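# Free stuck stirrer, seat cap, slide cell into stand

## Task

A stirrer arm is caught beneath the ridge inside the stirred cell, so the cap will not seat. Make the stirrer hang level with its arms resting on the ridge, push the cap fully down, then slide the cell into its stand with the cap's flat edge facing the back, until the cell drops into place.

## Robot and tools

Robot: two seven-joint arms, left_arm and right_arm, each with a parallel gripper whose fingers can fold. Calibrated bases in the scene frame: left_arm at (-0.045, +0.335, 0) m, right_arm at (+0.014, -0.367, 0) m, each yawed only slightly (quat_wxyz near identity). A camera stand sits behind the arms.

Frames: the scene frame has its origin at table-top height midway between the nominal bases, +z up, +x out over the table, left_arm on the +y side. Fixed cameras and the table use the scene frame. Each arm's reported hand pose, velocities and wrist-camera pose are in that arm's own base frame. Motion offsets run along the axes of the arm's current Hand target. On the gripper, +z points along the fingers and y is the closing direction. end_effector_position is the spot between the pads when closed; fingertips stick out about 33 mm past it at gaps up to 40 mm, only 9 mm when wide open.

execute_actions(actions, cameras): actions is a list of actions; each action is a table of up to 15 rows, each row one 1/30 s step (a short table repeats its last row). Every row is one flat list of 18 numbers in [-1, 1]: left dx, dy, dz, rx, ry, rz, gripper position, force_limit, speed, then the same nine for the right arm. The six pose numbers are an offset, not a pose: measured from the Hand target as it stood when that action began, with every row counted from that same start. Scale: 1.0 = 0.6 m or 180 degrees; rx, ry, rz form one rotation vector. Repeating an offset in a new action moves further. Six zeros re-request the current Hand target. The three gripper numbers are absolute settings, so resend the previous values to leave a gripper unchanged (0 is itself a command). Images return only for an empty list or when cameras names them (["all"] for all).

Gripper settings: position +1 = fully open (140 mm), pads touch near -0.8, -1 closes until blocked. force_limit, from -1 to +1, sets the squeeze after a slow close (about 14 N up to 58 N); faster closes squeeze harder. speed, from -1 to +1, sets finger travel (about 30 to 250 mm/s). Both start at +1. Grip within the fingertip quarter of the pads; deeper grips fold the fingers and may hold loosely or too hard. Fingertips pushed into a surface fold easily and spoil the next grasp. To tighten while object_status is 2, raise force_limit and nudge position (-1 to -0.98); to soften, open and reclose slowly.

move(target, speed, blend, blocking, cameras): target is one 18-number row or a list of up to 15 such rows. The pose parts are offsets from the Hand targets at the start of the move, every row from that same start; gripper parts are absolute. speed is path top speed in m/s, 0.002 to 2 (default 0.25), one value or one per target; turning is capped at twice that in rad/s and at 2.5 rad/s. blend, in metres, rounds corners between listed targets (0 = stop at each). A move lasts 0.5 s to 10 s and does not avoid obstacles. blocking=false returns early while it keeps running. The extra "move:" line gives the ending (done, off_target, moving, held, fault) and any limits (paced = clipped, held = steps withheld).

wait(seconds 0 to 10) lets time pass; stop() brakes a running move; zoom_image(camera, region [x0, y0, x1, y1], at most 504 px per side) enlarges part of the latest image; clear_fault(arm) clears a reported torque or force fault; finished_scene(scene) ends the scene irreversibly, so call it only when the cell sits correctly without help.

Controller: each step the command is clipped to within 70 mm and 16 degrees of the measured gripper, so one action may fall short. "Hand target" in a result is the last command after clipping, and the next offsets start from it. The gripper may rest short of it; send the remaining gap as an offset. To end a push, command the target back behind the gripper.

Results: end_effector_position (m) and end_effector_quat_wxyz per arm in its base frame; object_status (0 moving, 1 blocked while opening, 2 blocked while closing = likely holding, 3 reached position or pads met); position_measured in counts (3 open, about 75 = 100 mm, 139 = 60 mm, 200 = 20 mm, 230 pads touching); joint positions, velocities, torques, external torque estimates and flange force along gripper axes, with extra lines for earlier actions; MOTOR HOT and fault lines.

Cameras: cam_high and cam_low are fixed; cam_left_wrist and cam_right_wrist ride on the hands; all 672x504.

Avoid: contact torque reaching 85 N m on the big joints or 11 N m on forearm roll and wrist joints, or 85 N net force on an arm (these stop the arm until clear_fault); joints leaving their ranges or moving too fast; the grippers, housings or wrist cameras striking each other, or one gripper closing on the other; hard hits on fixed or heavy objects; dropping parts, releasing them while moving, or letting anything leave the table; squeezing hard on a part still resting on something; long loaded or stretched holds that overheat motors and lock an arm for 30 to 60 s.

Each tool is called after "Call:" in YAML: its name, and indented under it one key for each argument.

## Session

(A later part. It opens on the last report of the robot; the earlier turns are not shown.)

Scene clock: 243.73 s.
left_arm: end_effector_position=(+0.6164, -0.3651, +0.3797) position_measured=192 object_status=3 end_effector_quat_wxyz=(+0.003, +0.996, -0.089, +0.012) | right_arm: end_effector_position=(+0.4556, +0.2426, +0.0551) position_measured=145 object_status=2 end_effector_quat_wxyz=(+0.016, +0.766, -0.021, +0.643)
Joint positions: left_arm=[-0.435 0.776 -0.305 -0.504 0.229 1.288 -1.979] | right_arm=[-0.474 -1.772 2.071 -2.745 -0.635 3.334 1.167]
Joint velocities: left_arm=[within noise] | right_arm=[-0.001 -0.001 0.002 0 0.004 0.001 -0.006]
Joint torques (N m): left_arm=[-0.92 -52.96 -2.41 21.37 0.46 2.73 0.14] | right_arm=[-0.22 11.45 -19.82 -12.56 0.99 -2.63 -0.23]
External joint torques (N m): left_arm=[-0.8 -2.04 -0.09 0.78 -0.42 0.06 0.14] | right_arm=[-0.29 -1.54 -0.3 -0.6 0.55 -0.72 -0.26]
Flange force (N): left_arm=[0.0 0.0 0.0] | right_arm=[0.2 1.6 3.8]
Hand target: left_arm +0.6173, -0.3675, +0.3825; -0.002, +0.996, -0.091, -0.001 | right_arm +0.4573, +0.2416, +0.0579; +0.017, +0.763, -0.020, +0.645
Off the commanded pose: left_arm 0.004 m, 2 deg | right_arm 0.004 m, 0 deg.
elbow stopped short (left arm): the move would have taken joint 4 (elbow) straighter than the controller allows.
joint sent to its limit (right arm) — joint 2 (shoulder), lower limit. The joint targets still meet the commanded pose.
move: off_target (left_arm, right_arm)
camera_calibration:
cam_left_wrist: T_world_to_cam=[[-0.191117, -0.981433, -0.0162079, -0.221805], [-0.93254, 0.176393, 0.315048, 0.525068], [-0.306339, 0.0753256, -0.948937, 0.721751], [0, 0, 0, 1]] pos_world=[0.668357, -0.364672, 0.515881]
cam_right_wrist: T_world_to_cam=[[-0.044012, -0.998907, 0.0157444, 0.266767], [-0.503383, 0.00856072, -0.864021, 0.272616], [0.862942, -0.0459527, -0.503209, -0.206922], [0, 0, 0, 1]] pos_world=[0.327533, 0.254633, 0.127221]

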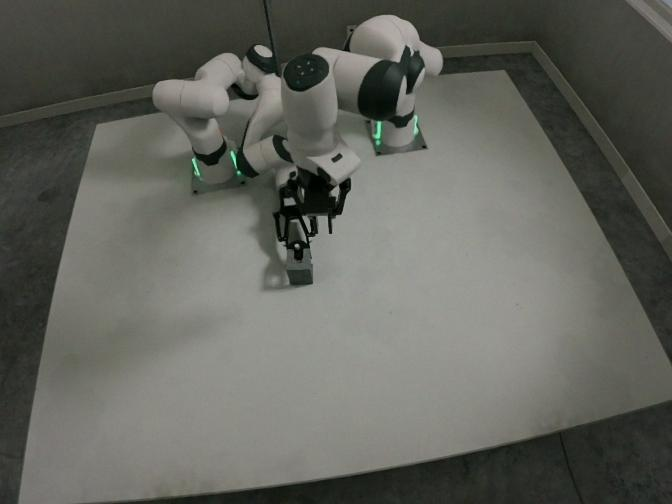

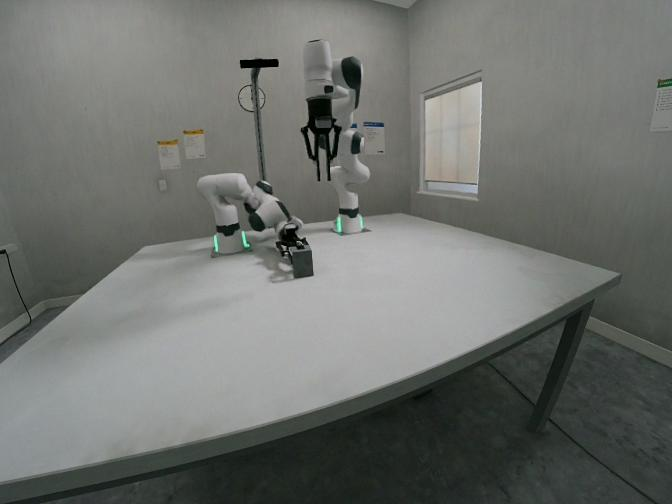

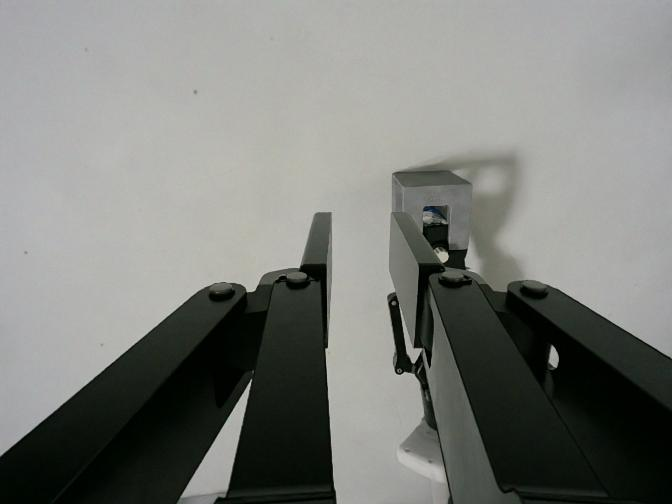

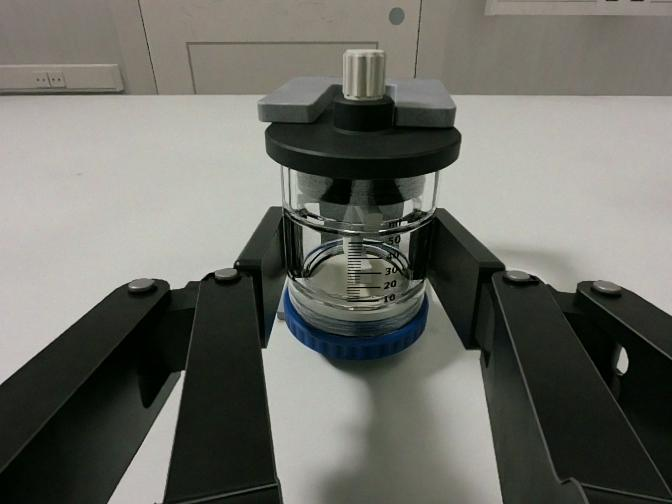

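Call:
zoom_image:
  camera: "cam_low"
  region: [250, 200, 350, 290]

Call:
move:
  target: [0,0,0,0,0,0,-0.5,0.1,-0.5,0.0006,-0.001,0.0066,0,0,0,-1,-0.3,-1]
  speed: 0.03
  cameras: ["cam_left_wrist","cam_right_wrist"]

Call:
zoom_image:
  camera: "cam_right_wrist"
  region: [230, 10, 490, 210]

Call:
zoom_image:
  camera: "cam_left_wrist"
  region: [370, 150, 530, 310]

Scaled by 5.040 from the camera's 672x504 image, which has a finer 960x720 frame.

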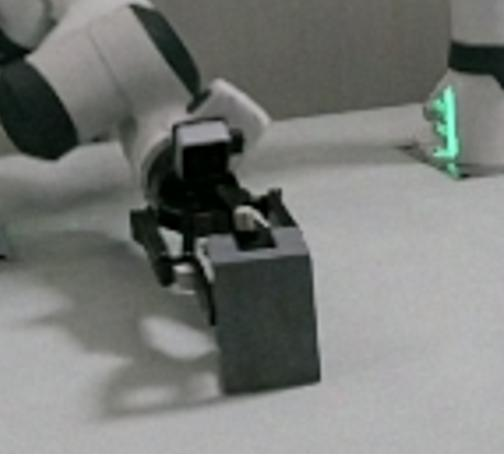

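Scene clock: 245.70 s.
left_arm: end_effector_position=(+0.6163, -0.3651, +0.3797) position_measured=192 object_status=3 end_effector_quat_wxyz=(+0.003, +0.996, -0.089, +0.012) | right_arm: end_effector_position=(+0.4594, +0.2434, +0.0550) position_measured=145 object_status=2 end_effector_quat_wxyz=(+0.017, +0.766, -0.023, +0.643)
Joint positions: left_arm=[-0.435 0.776 -0.305 -0.504 0.229 1.288 -1.979] | right_arm=[-0.489 -1.772 2.073 -2.74 -0.593 3.334 1.126]
Joint velocities: left_arm=[within noise] | right_arm=[0.001 0.001 -0.002 -0.001 0 -0.001 -0.007]
Joint torques (N m): left_arm=[-0.9 -52.92 -2.39 21.4 0.47 2.75 0.15] | right_arm=[-0.59 11.84 -19.97 -12.64 1.19 -2.53 -0.29]
External joint torques (N m): left_arm=[-0.83 -2.02 -0.09 0.81 -0.41 0.07 0.15] | right_arm=[-0.6 -1.23 -0.28 -0.58 0.63 -0.66 -0.32]
Flange force (N): left_arm=[0.0 0.0 0.0] | right_arm=[0.3 0.7 3.6]
Hand target: left_arm +0.6173, -0.3675, +0.3825; -0.002, +0.996, -0.091, -0.001 | right_arm +0.4613, +0.2419, +0.0576; +0.017, +0.763, -0.020, +0.645
Off the commanded pose: left_arm 0.004 m, 2 deg | right_arm 0.004 m, 1 deg.
elbow stopped short (left arm): the move would have taken joint 4 (elbow) straighter than the controller allows.
joint sent to its limit (right arm) — joint 2 (shoulder), lower limit. The joint targets still meet the commanded pose.
move: off_target (left_arm, right_arm)
camera_calibration:
cam_left_wrist: T_world_to_cam=[[-0.191117, -0.981433, -0.0162079, -0.221805], [-0.93254, 0.176393, 0.315048, 0.525068], [-0.306339, 0.0753256, -0.948937, 0.721751], [0, 0, 0, 1]] pos_world=[0.668357, -0.364672, 0.515881]
cam_right_wrist: T_world_to_cam=[[-0.0485904, -0.998684, 0.0163976, 0.269744], [-0.503272, 0.0102992, -0.864067, 0.274048], [0.862761, -0.0502378, -0.50311, -0.209198], [0, 0, 0, 1]] pos_world=[0.331515, 0.256057, 0.127123]
Images, in order (width x height): cam_left_wrist 672x504, cam_right_wrist 672x504.

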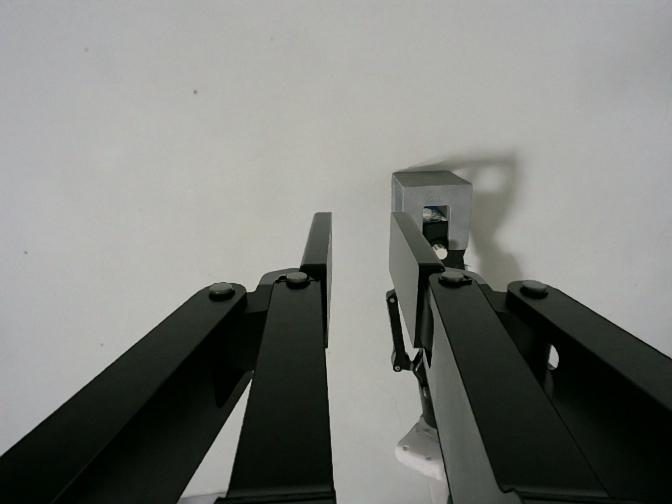

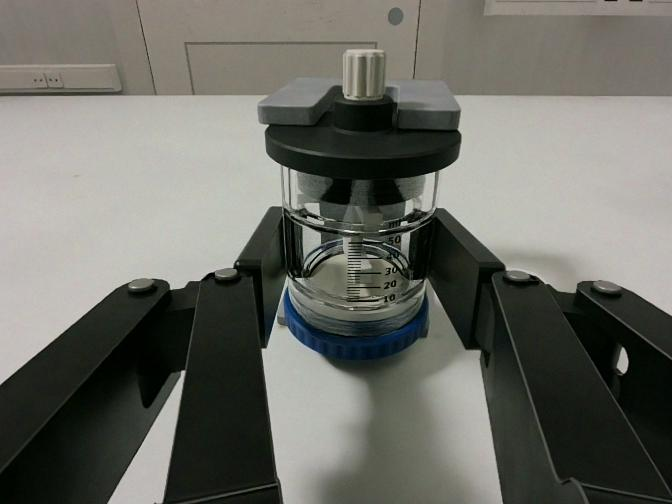

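Scaled by 1.938 from the camera's 672x504 image, which has a finer 960x720 frame.

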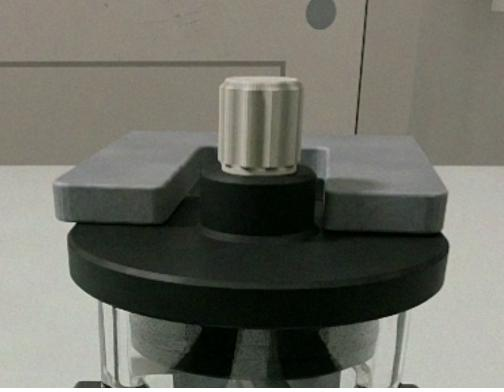

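Scaled by 3.150 from the camera's 672x504 image, which has a finer 960x720 frame.

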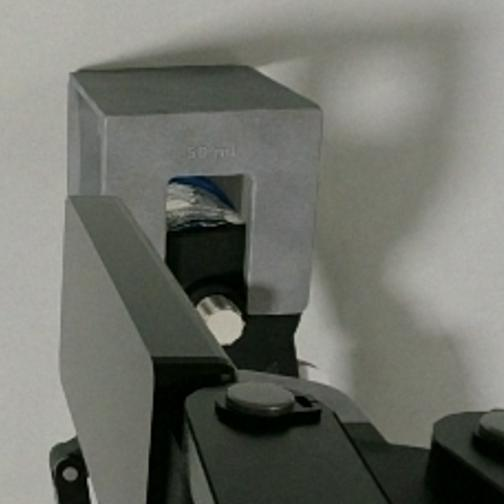

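Call:
move:
  target: [0,0,0,0,0,0,-0.5,0.1,-0.5,0.0016,-0.0036,0.0115,0,0,0,-1,-0.3,-1]
  speed: 0.03
  cameras: ["cam_left_wrist","cam_right_wrist"]

Call:
zoom_image:
  camera: "cam_right_wrist"
  region: [230, 10, 490, 210]

Call:
zoom_image:
  camera: "cam_left_wrist"
  region: [370, 150, 530, 310]

Scene clock: 247.97 s.
left_arm: end_effector_position=(+0.6163, -0.3651, +0.3797) position_measured=192 object_status=3 end_effector_quat_wxyz=(+0.003, +0.996, -0.089, +0.012) | right_arm: end_effector_position=(+0.4666, +0.2454, +0.0549) position_measured=145 object_status=2 end_effector_quat_wxyz=(+0.020, +0.766, -0.025, +0.642)
Joint positions: left_arm=[-0.436 0.776 -0.304 -0.504 0.228 1.288 -1.979] | right_arm=[-0.519 -1.772 2.076 -2.729 -0.517 3.336 1.05]
Joint velocities: left_arm=[within noise] | right_arm=[-0.001 0 0 0 0 0 -0.005]
Joint torques (N m): left_arm=[-0.94 -52.93 -2.36 21.4 0.47 2.74 0.15] | right_arm=[-0.56 12.2 -20.59 -12.95 1.44 -2.29 -0.19]
External joint torques (N m): left_arm=[-0.91 -2.15 -0.09 0.85 -0.42 0.07 0.15] | right_arm=[-0.59 -1.12 -0.53 -0.96 0.65 -0.52 -0.22]
Flange force (N): left_arm=[0.0 0.0 0.0] | right_arm=[1.4 1.3 2.8]
Hand target: left_arm +0.6173, -0.3675, +0.3825; -0.002, +0.996, -0.091, -0.001 | right_arm +0.4683, +0.2437, +0.0574; +0.017, +0.763, -0.020, +0.645
Off the commanded pose: left_arm 0.004 m, 2 deg | right_arm 0.003 m, 1 deg.
elbow stopped short (left arm): the move would have taken joint 4 (elbow) straighter than the controller allows.
joint sent to its limit (right arm) — joint 2 (shoulder), lower limit. The joint targets still meet the commanded pose.
move: off_target (left_arm)
camera_calibration:
cam_left_wrist: T_world_to_cam=[[-0.191117, -0.981433, -0.0162079, -0.221805], [-0.93254, 0.176393, 0.315048, 0.525068], [-0.306339, 0.0753256, -0.948937, 0.721751], [0, 0, 0, 1]] pos_world=[0.668357, -0.364672, 0.515881]
cam_right_wrist: T_world_to_cam=[[-0.0558832, -0.998276, 0.0179718, 0.275295], [-0.503983, 0.0126652, -0.863621, 0.277256], [0.861904, -0.0573193, -0.503822, -0.213095], [0, 0, 0, 1]] pos_world=[0.338784, 0.259094, 0.127134]
Images, in order (width x height): cam_left_wrist 672x504, cam_right_wrist 672x504.

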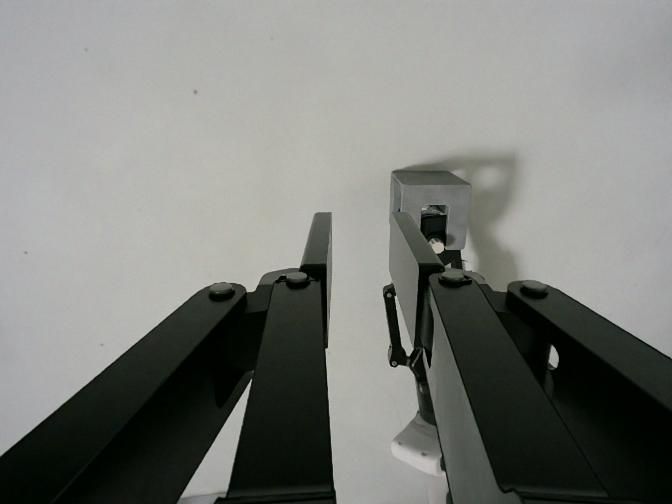

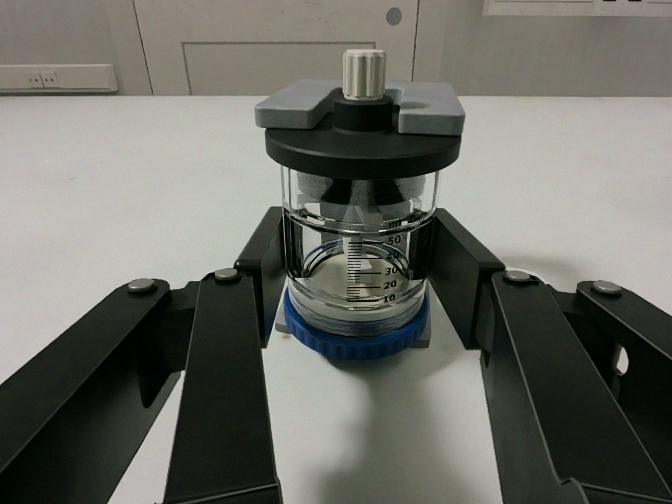

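Scaled by 1.938 from the camera's 672x504 image, which has a finer 960x720 frame.

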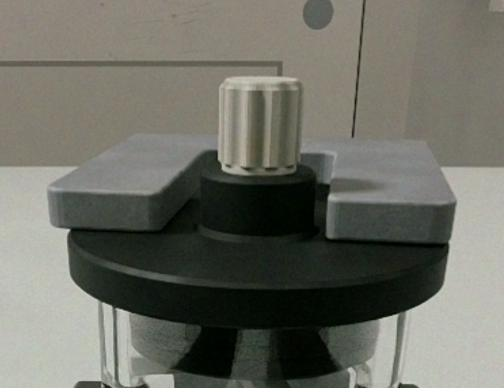

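Scaled by 3.150 from the camera's 672x504 image, which has a finer 960x720 frame.

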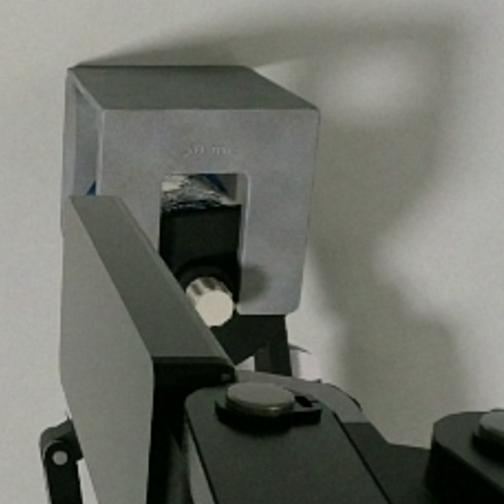

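Call:
move:
  target: [0,0,0,0,0,0,-0.5,0.1,-0.5,0.0045,-0.0016,0.0135,0,0,0,-1,-0.3,-1]
  speed: 0.03
  cameras: ["cam_left_wrist","cam_right_wrist"]

Call:
zoom_image:
  camera: "cam_right_wrist"
  region: [230, 10, 490, 210]

Call:
zoom_image:
  camera: "cam_left_wrist"
  region: [370, 150, 530, 310]

Scene clock: 250.13 s.
left_arm: end_effector_position=(+0.6163, -0.3651, +0.3797) position_measured=192 object_status=3 end_effector_quat_wxyz=(+0.003, +0.996, -0.089, +0.012) | right_arm: end_effector_position=(+0.4749, +0.2463, +0.0557) position_measured=145 object_status=2 end_effector_quat_wxyz=(+0.023, +0.768, -0.026, +0.640)
Joint positions: left_arm=[-0.436 0.776 -0.303 -0.504 0.228 1.288 -1.979] | right_arm=[-0.554 -1.772 2.086 -2.725 -0.391 3.351 0.927]
Joint velocities: left_arm=[within noise] | right_arm=[0 0 0 0 -0.001 0 -0.005]
Joint torques (N m): left_arm=[-0.89 -52.94 -2.38 21.39 0.47 2.72 0.16] | right_arm=[-0.46 12.38 -21.05 -13.46 1.99 -2.17 -0.09]
External joint torques (N m): left_arm=[-0.75 -2.01 -0.07 0.77 -0.41 0.04 0.15] | right_arm=[-0.45 -1.09 -0.82 -1.32 0.85 -0.58 -0.12]
Flange force (N): left_arm=[0.0 0.0 0.0] | right_arm=[2.0 1.8 1.4]
Hand target: left_arm +0.6173, -0.3675, +0.3825; -0.002, +0.996, -0.091, -0.001 | right_arm +0.4768, +0.2443, +0.0588; +0.017, +0.763, -0.020, +0.645
Off the commanded pose: left_arm 0.004 m, 2 deg | right_arm 0.004 m, 1 deg.
elbow stopped short (left arm): the move would have taken joint 4 (elbow) straighter than the controller allows.
joint sent to its limit (right arm) — joint 2 (shoulder), lower limit. The joint targets still meet the commanded pose.
move: off_target (left_arm, right_arm)
camera_calibration:
cam_left_wrist: T_world_to_cam=[[-0.191117, -0.981433, -0.0162079, -0.221805], [-0.93254, 0.176393, 0.315048, 0.525068], [-0.306339, 0.0753256, -0.948937, 0.721751], [0, 0, 0, 1]] pos_world=[0.668357, -0.364672, 0.515881]
cam_right_wrist: T_world_to_cam=[[-0.0609227, -0.997954, 0.0193754, 0.27887], [-0.508369, 0.0143179, -0.86102, 0.283651], [0.858982, -0.0623055, -0.508201, -0.216959], [0, 0, 0, 1]] pos_world=[0.347553, 0.260721, 0.128568]
Images, in order (width x height): cam_left_wrist 672x504, cam_right_wrist 672x504.

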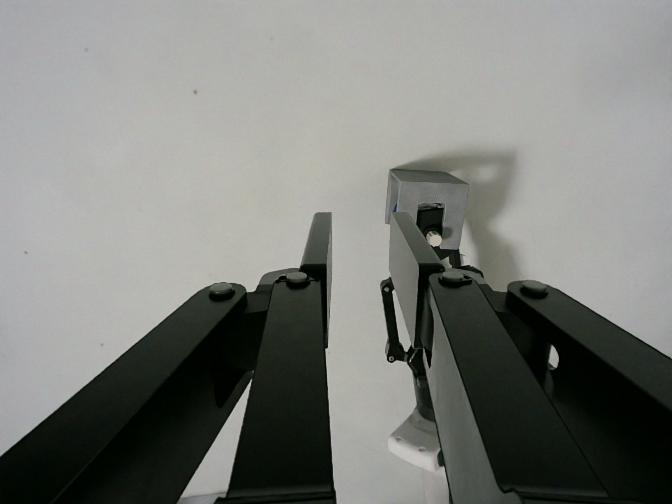

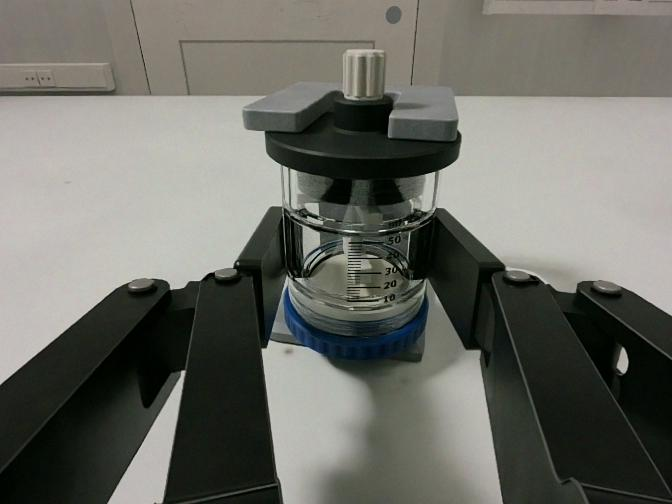

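Scaled by 1.938 from the camera's 672x504 image, which has a finer 960x720 frame.

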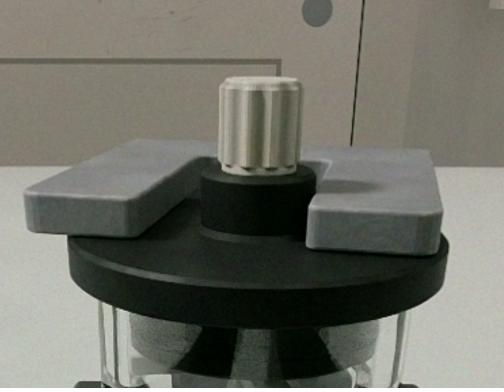

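Scaled by 3.150 from the camera's 672x504 image, which has a finer 960x720 frame.

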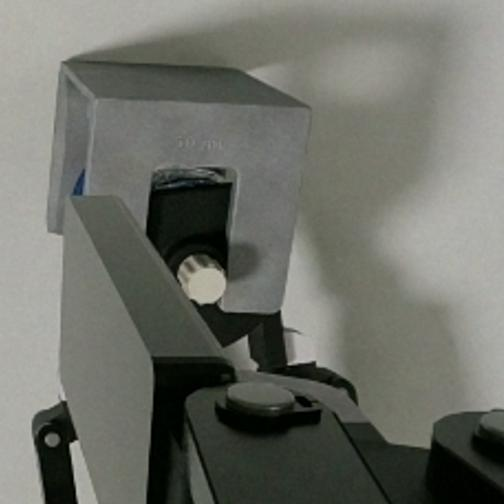

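Call:
move:
  target: [0,0,0,0,0,0,-0.5,0.1,-0.5,0.0,-0.0035,0.0,-0.0356,0,0.0061,-1,-0.3,-1]
  speed: 0.03
  cameras: ["cam_left_wrist","cam_right_wrist"]

Call:
zoom_image:
  camera: "cam_right_wrist"
  region: [230, 10, 490, 210]

Call:
zoom_image:
  camera: "cam_left_wrist"
  region: [370, 150, 530, 310]

Scene clock: 254.10 s.
left_arm: end_effector_position=(+0.6163, -0.3651, +0.3797) position_measured=192 object_status=3 end_effector_quat_wxyz=(+0.003, +0.996, -0.089, +0.012) | right_arm: end_effector_position=(+0.4755, +0.2484, +0.0555) position_measured=145 object_status=2 end_effector_quat_wxyz=(+0.049, +0.763, -0.064, +0.641)
Joint positions: left_arm=[-0.436 0.776 -0.302 -0.504 0.227 1.288 -1.978] | right_arm=[-0.612 -1.652 2.053 -2.663 -0.426 3.184 0.898]
Joint velocities: left_arm=[within noise] | right_arm=[0 0.001 0.002 -0.001 0 -0.003 -0.002]
Joint torques (N m): left_arm=[-0.91 -52.96 -2.37 21.39 0.46 2.74 0.16] | right_arm=[-0.75 15.41 -23.3 -9.86 0.68 -2.46 -0.28]
External joint torques (N m): left_arm=[-0.81 -2.25 -0.1 0.87 -0.41 0.08 0.16] | right_arm=[-0.76 -0.57 -1.4 -0.33 -0.35 -0.92 -0.31]
Flange force (N): left_arm=[0.0 0.0 0.0] | right_arm=[2.9 -3.4 1.1]
Hand target: left_arm +0.6173, -0.3675, +0.3825; -0.002, +0.996, -0.091, -0.001 | right_arm +0.4769, +0.2464, +0.0588; +0.054, +0.761, -0.063, +0.643
Off the commanded pose: left_arm 0.004 m, 2 deg | right_arm 0.004 m, 1 deg.
elbow stopped short (left arm): the move would have taken joint 4 (elbow) straighter than the controller allows.
move: off_target (left_arm, right_arm)
camera_calibration:
cam_left_wrist: T_world_to_cam=[[-0.191113, -0.981435, -0.0161898, -0.221818], [-0.932511, 0.176387, 0.315136, 0.525001], [-0.30643, 0.0753236, -0.948908, 0.721796], [0, 0, 0, 1]] pos_world=[0.668357, -0.364672, 0.51588]
cam_right_wrist: T_world_to_cam=[[-0.151846, -0.988339, 0.0113156, 0.322306], [-0.498658, 0.0667178, -0.864227, 0.266391], [0.853395, -0.136872, -0.502974, -0.19658], [0, 0, 0, 1]] pos_world=[0.349539, 0.273868, 0.127701]
Images, in order (width x height): cam_left_wrist 672x504, cam_right_wrist 672x504.

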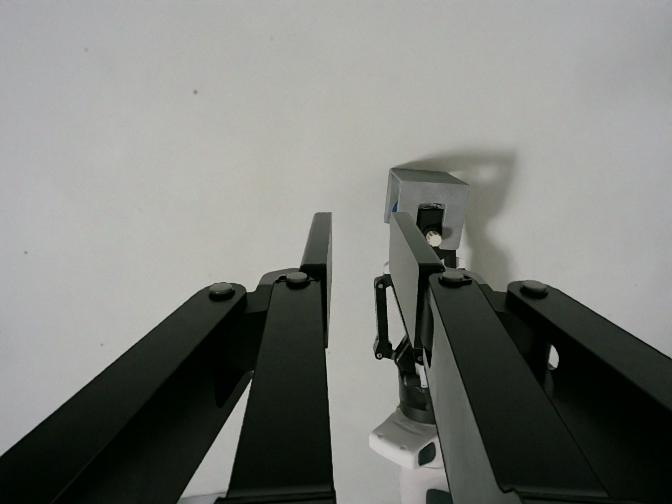

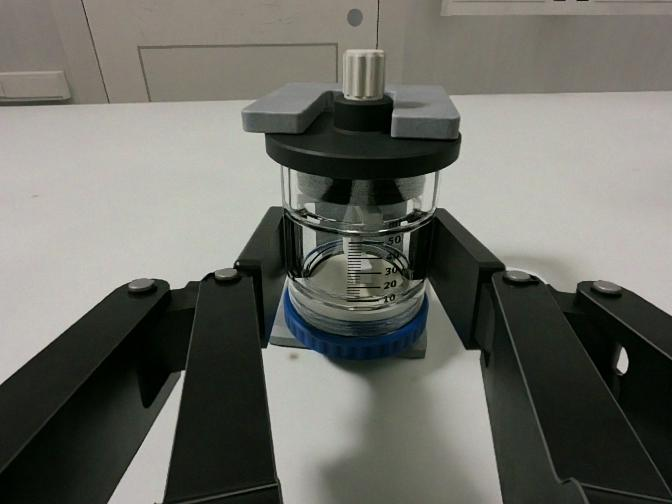

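Scaled by 1.938 from the camera's 672x504 image, which has a finer 960x720 frame.

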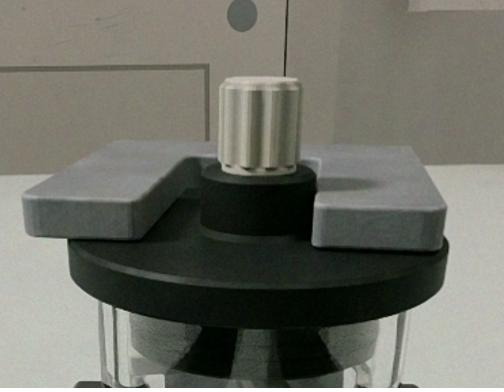

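Scaled by 3.150 from the camera's 672x504 image, which has a finer 960x720 frame.

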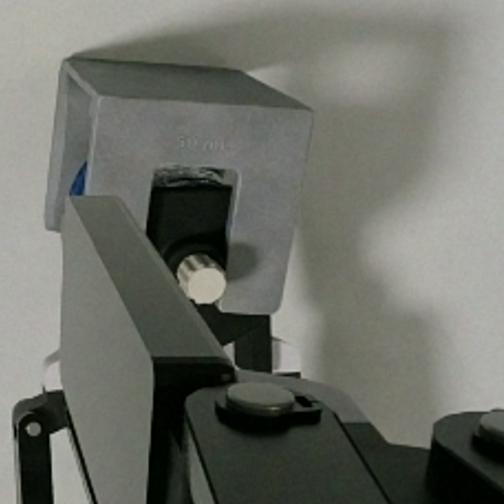

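Call:
move:
  target:
    - [0,0,0,0,0,0,-0.5,0.1,-0.5,-0.0011,0,0,0,0,0,-1,-0.3,-1]
    - [0,0,0,0,0,0,-0.5,0.1,-0.5,-0.0011,-0.003,0.0,-0.0274,0,0.0047,-1,-0.3,-1]
  speed: 0.03
  cameras: ["cam_left_wrist","cam_right_wrist"]

Call:
zoom_image:
  camera: "cam_right_wrist"
  region: [230, 10, 490, 210]

Call:
zoom_image:
  camera: "cam_left_wrist"
  region: [370, 150, 530, 310]

Scene clock: 257.47 s.
left_arm: end_effector_position=(+0.6163, -0.3651, +0.3797) position_measured=192 object_status=3 end_effector_quat_wxyz=(+0.003, +0.996, -0.089, +0.012) | right_arm: end_effector_position=(+0.4760, +0.2501, +0.0553) position_measured=145 object_status=2 end_effector_quat_wxyz=(+0.077, +0.760, -0.098, +0.639)
Joint positions: left_arm=[-0.437 0.776 -0.301 -0.504 0.226 1.288 -1.978] | right_arm=[-0.671 -1.546 2.037 -2.596 -0.439 3.03 0.858]
Joint velocities: left_arm=[within noise] | right_arm=[0.001 0 -0.001 0 0.001 -0.003 -0.004]
Joint torques (N m): left_arm=[-0.93 -52.94 -2.39 21.4 0.46 2.73 0.19] | right_arm=[-0.6 17.93 -24.53 -7.18 0.49 -2.42 -0.29]
External joint torques (N m): left_arm=[-0.88 -1.97 -0.13 0.76 -0.42 0.05 0.19] | right_arm=[-0.58 -0.19 -1.44 -0.06 -0.4 -0.93 -0.32]
Flange force (N): left_arm=[0.0 0.0 0.0] | right_arm=[2.8 -3.7 -0.2]
Hand target: left_arm +0.6173, -0.3675, +0.3825; -0.002, +0.996, -0.091, -0.001 | right_arm +0.4771, +0.2481, +0.0581; +0.081, +0.758, -0.097, +0.640
Off the commanded pose: left_arm 0.004 m, 2 deg | right_arm 0.004 m, 1 deg.
elbow stopped short (left arm): the move would have taken joint 4 (elbow) straighter than the controller allows.
move: off_target (left_arm, right_arm)
camera_calibration:
cam_left_wrist: T_world_to_cam=[[-0.191113, -0.981435, -0.0161898, -0.221818], [-0.932511, 0.176387, 0.315136, 0.525001], [-0.30643, 0.0753236, -0.948908, 0.721796], [0, 0, 0, 1]] pos_world=[0.668357, -0.364672, 0.51588]
cam_right_wrist: T_world_to_cam=[[-0.238124, -0.971181, 0.0101659, 0.360839], [-0.490056, 0.111107, -0.864581, 0.251061], [0.838536, -0.21086, -0.502391, -0.171385], [0, 0, 0, 1]] pos_world=[0.352671, 0.286407, 0.127292]
Images, in order (width x height): cam_left_wrist 672x504, cam_right_wrist 672x504.

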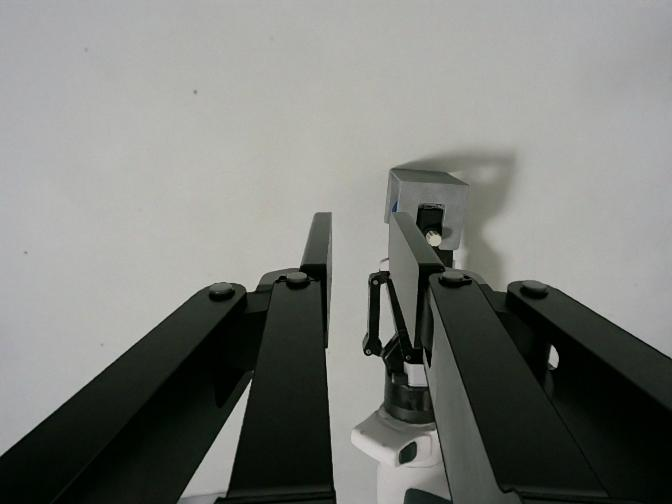

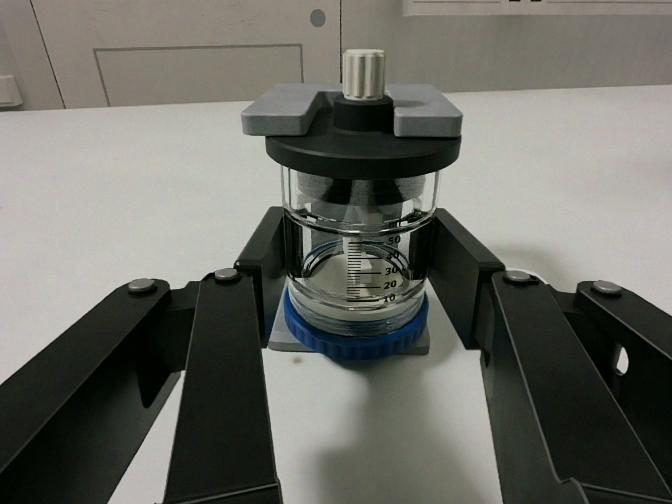

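Scaled by 1.938 from the camera's 672x504 image, which has a finer 960x720 frame.

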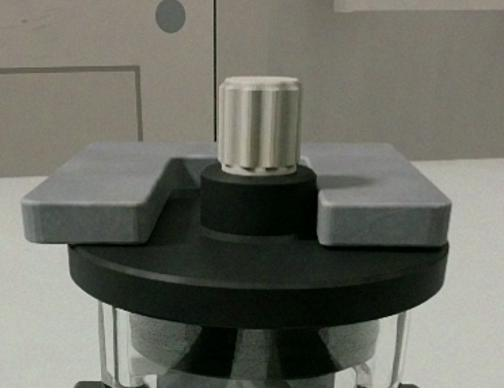

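Scaled by 3.150 from the camera's 672x504 image, which has a finer 960x720 frame.

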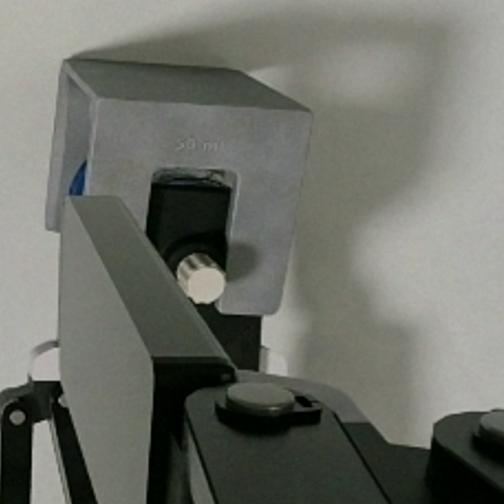

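Call:
move:
  target: [0,0,0,0,0,0,-0.5,0.1,-0.5,0,-0.006,0.0,-0.0137,0,0.0023,-1,-0.3,-1]
  speed: 0.03
  cameras: ["cam_left_wrist","cam_right_wrist"]

Call:
zoom_image:
  camera: "cam_right_wrist"
  region: [230, 10, 490, 210]

Call:
zoom_image:
  camera: "cam_left_wrist"
  region: [370, 150, 530, 310]

Scene clock: 259.67 s.
left_arm: end_effector_position=(+0.6163, -0.3651, +0.3797) position_measured=192 object_status=3 end_effector_quat_wxyz=(+0.003, +0.996, -0.089, +0.012) | right_arm: end_effector_position=(+0.4769, +0.2534, +0.0552) position_measured=145 object_status=2 end_effector_quat_wxyz=(+0.091, +0.757, -0.114, +0.637)
Joint positions: left_arm=[-0.437 0.776 -0.3 -0.504 0.225 1.288 -1.978] | right_arm=[-0.704 -1.498 2.033 -2.554 -0.439 2.951 0.835]
Joint velocities: left_arm=[within noise] | right_arm=[0.001 0 0 0 -0.001 -0.004 -0.005]
Joint torques (N m): left_arm=[-0.89 -52.91 -2.33 21.46 0.46 2.73 0.17] | right_arm=[-0.58 19.28 -25.17 -5.81 0.35 -2.26 -0.32]
External joint torques (N m): left_arm=[-0.88 -1.73 -0.1 0.7 -0.43 0.04 0.17] | right_arm=[-0.58 -0.05 -1.4 0 -0.47 -0.81 -0.35]
Flange force (N): left_arm=[0.0 0.0 0.0] | right_arm=[2.9 -3.5 -0.1]
Hand target: left_arm +0.6173, -0.3675, +0.3825; -0.002, +0.996, -0.091, -0.001 | right_arm +0.4780, +0.2516, +0.0581; +0.095, +0.755, -0.113, +0.639
Off the commanded pose: left_arm 0.004 m, 2 deg | right_arm 0.004 m, 1 deg.
elbow stopped short (left arm): the move would have taken joint 4 (elbow) straighter than the controller allows.
move: off_target (left_arm, right_arm)
camera_calibration:
cam_left_wrist: T_world_to_cam=[[-0.191113, -0.981435, -0.0161898, -0.221818], [-0.932511, 0.176387, 0.315136, 0.525001], [-0.30643, 0.0753236, -0.948908, 0.721796], [0, 0, 0, 1]] pos_world=[0.668357, -0.364672, 0.51588]
cam_right_wrist: T_world_to_cam=[[-0.280492, -0.959803, 0.0101333, 0.381674], [-0.484627, 0.132499, -0.864628, 0.243114], [0.828529, -0.247432, -0.502311, -0.157361], [0, 0, 0, 1]] pos_world=[0.355255, 0.295183, 0.127291]
Images, in order (width x height): cam_left_wrist 672x504, cam_right_wrist 672x504.

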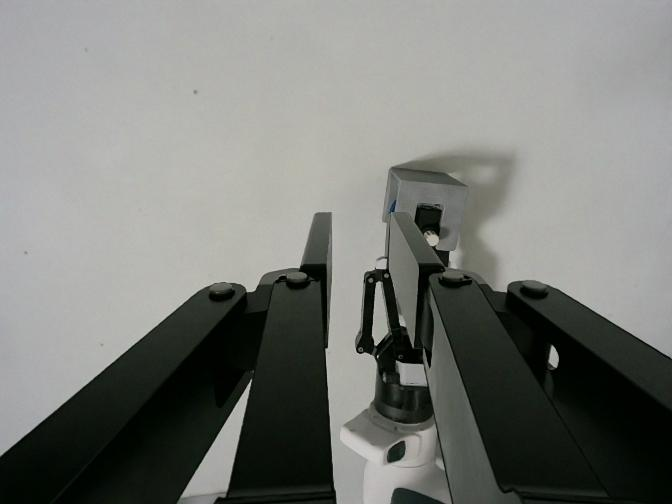

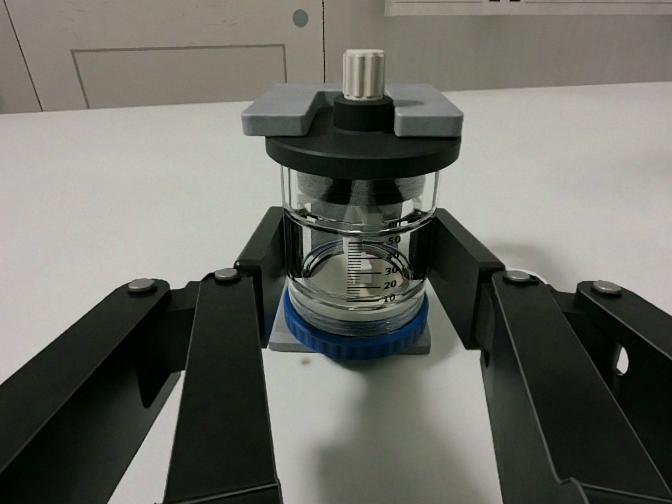

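Scaled by 1.938 from the camera's 672x504 image, which has a finer 960x720 frame.

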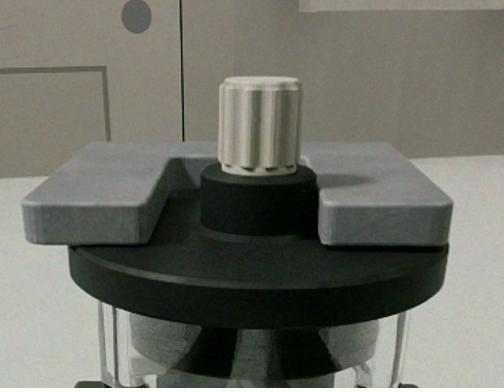

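Scaled by 3.150 from the camera's 672x504 image, which has a finer 960x720 frame.

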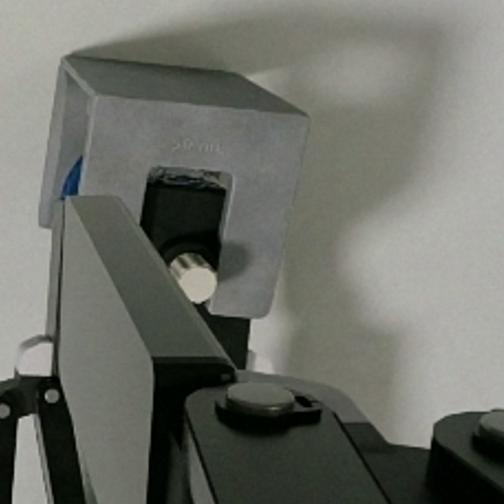

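Call:
move:
  target:
    - [0,0,0,0,0,0,-0.5,0.1,-0.5,0.0011,0,0,0,0,0,-1,-0.3,-1]
    - [0,0,0,0,0,0,-0.5,0.1,-0.5,0.0011,-0.0045,0,0,0,0,-1,-0.3,-1]
  speed: 0.03
  cameras: ["cam_left_wrist","cam_right_wrist"]

Call:
zoom_image:
  camera: "cam_right_wrist"
  region: [230, 10, 490, 210]

Call:
zoom_image:
  camera: "cam_left_wrist"
  region: [370, 150, 530, 310]

Scene clock: 261.70 s.
left_arm: end_effector_position=(+0.6164, -0.3651, +0.3797) position_measured=192 object_status=3 end_effector_quat_wxyz=(+0.003, +0.996, -0.089, +0.012) | right_arm: end_effector_position=(+0.4775, +0.2558, +0.0553) position_measured=145 object_status=2 end_effector_quat_wxyz=(+0.091, +0.757, -0.114, +0.636)
Joint positions: left_arm=[-0.437 0.776 -0.299 -0.504 0.225 1.288 -1.978] | right_arm=[-0.708 -1.497 2.032 -2.547 -0.439 2.947 0.83]
Joint velocities: left_arm=[within noise] | right_arm=[-0.001 0 -0.001 0 0 -0.004 -0.004]
Joint torques (N m): left_arm=[-0.9 -52.96 -2.42 21.41 0.46 2.73 0.16] | right_arm=[-0.79 19.38 -25.67 -5.98 0.55 -2.32 -0.24]
External joint torques (N m): left_arm=[-1.09 -2.03 -0.27 0.75 -0.45 0.06 0.16] | right_arm=[-0.82 -0.07 -1.84 -0.31 -0.26 -0.88 -0.27]
Flange force (N): left_arm=[0.0 0.0 0.0] | right_arm=[3.8 -3.2 0.1]
Hand target: left_arm +0.6173, -0.3675, +0.3825; -0.002, +0.996, -0.091, -0.001 | right_arm +0.4789, +0.2542, +0.0588; +0.095, +0.755, -0.113, +0.639
Off the commanded pose: left_arm 0.004 m, 2 deg | right_arm 0.004 m, 1 deg.
elbow stopped short (left arm): the move would have taken joint 4 (elbow) straighter than the controller allows.
move: off_target (left_arm, right_arm)
camera_calibration:
cam_left_wrist: T_world_to_cam=[[-0.191113, -0.981435, -0.0161898, -0.221818], [-0.932511, 0.176387, 0.315136, 0.525001], [-0.30643, 0.0753236, -0.948908, 0.721796], [0, 0, 0, 1]] pos_world=[0.668357, -0.364672, 0.51588]
cam_right_wrist: T_world_to_cam=[[-0.280218, -0.95986, 0.0121454, 0.383831], [-0.485421, 0.130774, -0.864445, 0.243917], [0.828157, -0.248128, -0.502581, -0.156969], [0, 0, 0, 1]] pos_world=[0.355954, 0.297577, 0.127302]
Images, in order (width x height): cam_left_wrist 672x504, cam_right_wrist 672x504.

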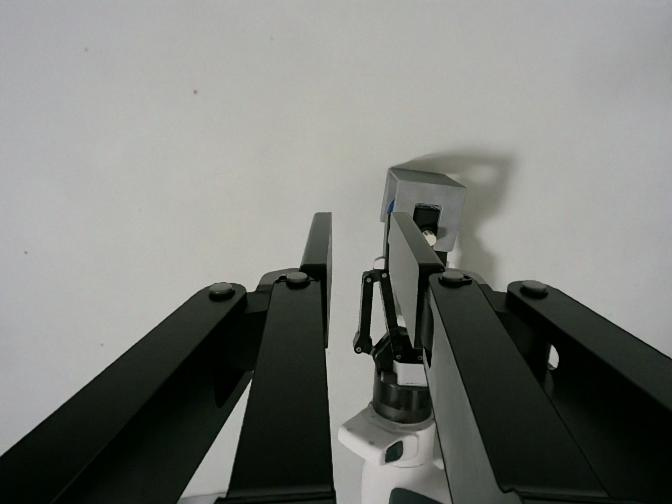

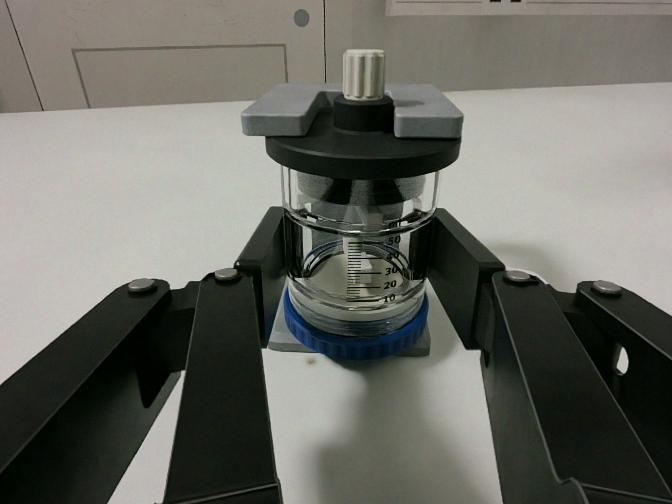

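Scaled by 1.938 from the camera's 672x504 image, which has a finer 960x720 frame.

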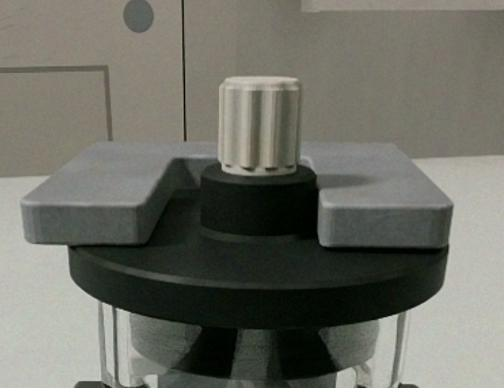

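Scaled by 3.150 from the camera's 672x504 image, which has a finer 960x720 frame.

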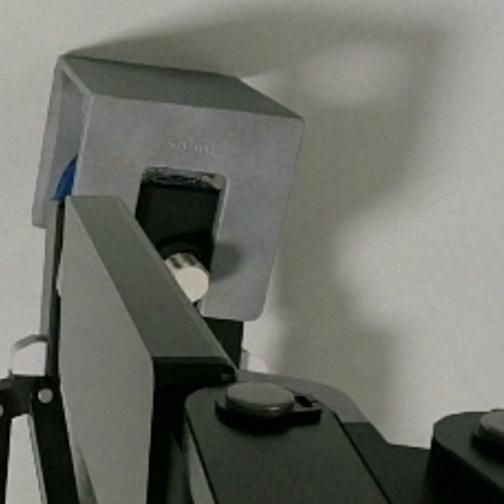

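Call:
move:
  target:
    - [0,0,0,0,0,0,-0.5,0.1,-0.5,-0.0030,0,0,0,0,0,-1,-0.3,-1]
    - [0,0,0,0,0,0,-0.5,0.1,-0.5,-0.0030,-0.0045,0,0,0,0,-1,-0.3,-1]
  speed: 0.03
  cameras: ["cam_left_wrist","cam_right_wrist"]

Call:
zoom_image:
  camera: "cam_right_wrist"
  region: [230, 10, 490, 210]

Call:
zoom_image:
  camera: "cam_left_wrist"
  region: [370, 150, 530, 310]

Scene clock: 263.23 s.
left_arm: end_effector_position=(+0.6163, -0.3651, +0.3797) position_measured=192 object_status=3 end_effector_quat_wxyz=(+0.003, +0.996, -0.089, +0.012) | right_arm: end_effector_position=(+0.4785, +0.2578, +0.0548) position_measured=145 object_status=2 end_effector_quat_wxyz=(+0.092, +0.757, -0.114, +0.637)
Joint positions: left_arm=[-0.437 0.776 -0.299 -0.504 0.224 1.288 -1.978] | right_arm=[-0.713 -1.497 2.032 -2.538 -0.439 2.938 0.828]
Joint torques (N m): left_arm=[-0.91 -52.92 -2.35 21.46 0.47 2.73 0.13] | right_arm=[-0.71 19.37 -24.87 -5.21 0.73 -1.98 -0.26]
External joint torques (N m): left_arm=[-0.89 -2.13 -0.13 0.87 -0.41 0.06 0.12] | right_arm=[-0.81 -0.3 -0.9 0.35 -0.07 -0.55 -0.29]
Flange force (N): left_arm=[0.0 0.0 0.0] | right_arm=[0.8 -3.8 1.8]
Hand target: left_arm +0.6173, -0.3675, +0.3825; -0.002, +0.996, -0.091, -0.001 | right_arm +0.4794, +0.2569, +0.0570; +0.095, +0.755, -0.113, +0.639
Off the commanded pose: left_arm 0.004 m, 2 deg | right_arm 0.003 m, 0 deg.
elbow stopped short (left arm): the move would have taken joint 4 (elbow) straighter than the controller allows.
move: off_target (left_arm)
camera_calibration:
cam_left_wrist: T_world_to_cam=[[-0.191113, -0.981435, -0.0161898, -0.221818], [-0.932511, 0.176387, 0.315136, 0.525001], [-0.30643, 0.0753236, -0.948908, 0.721796], [0, 0, 0, 1]] pos_world=[0.668357, -0.364672, 0.51588]
cam_right_wrist: T_world_to_cam=[[-0.281903, -0.959359, 0.0127019, 0.386784], [-0.483456, 0.130601, -0.865571, 0.242919], [0.828734, -0.250148, -0.500625, -0.157321], [0, 0, 0, 1]] pos_world=[0.356854, 0.299986, 0.126592]
Images, in order (width x height): cam_left_wrist 672x504, cam_right_wrist 672x504.

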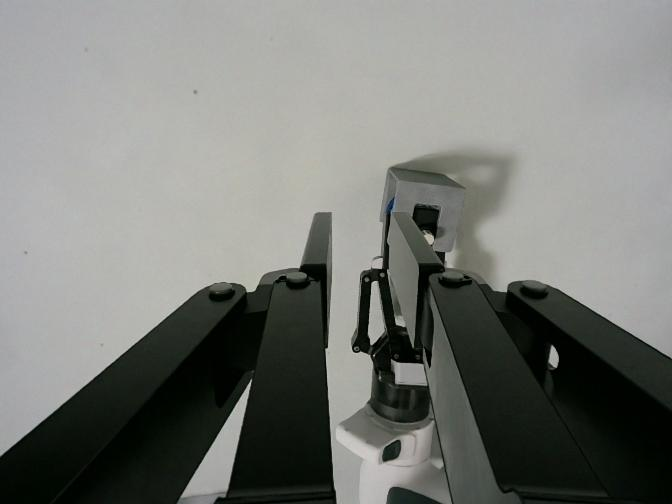

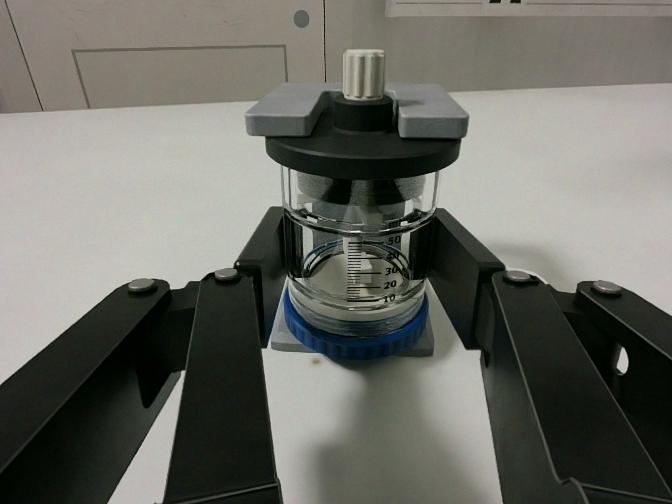

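Scaled by 1.938 from the camera's 672x504 image, which has a finer 960x720 frame.

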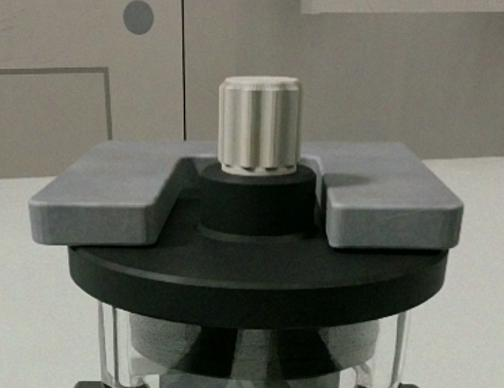

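Scaled by 3.150 from the camera's 672x504 image, which has a finer 960x720 frame.

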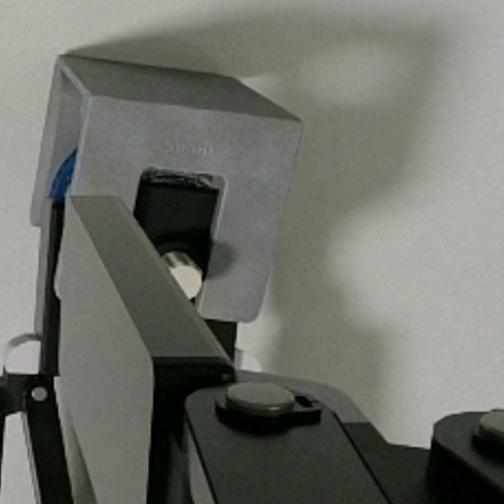

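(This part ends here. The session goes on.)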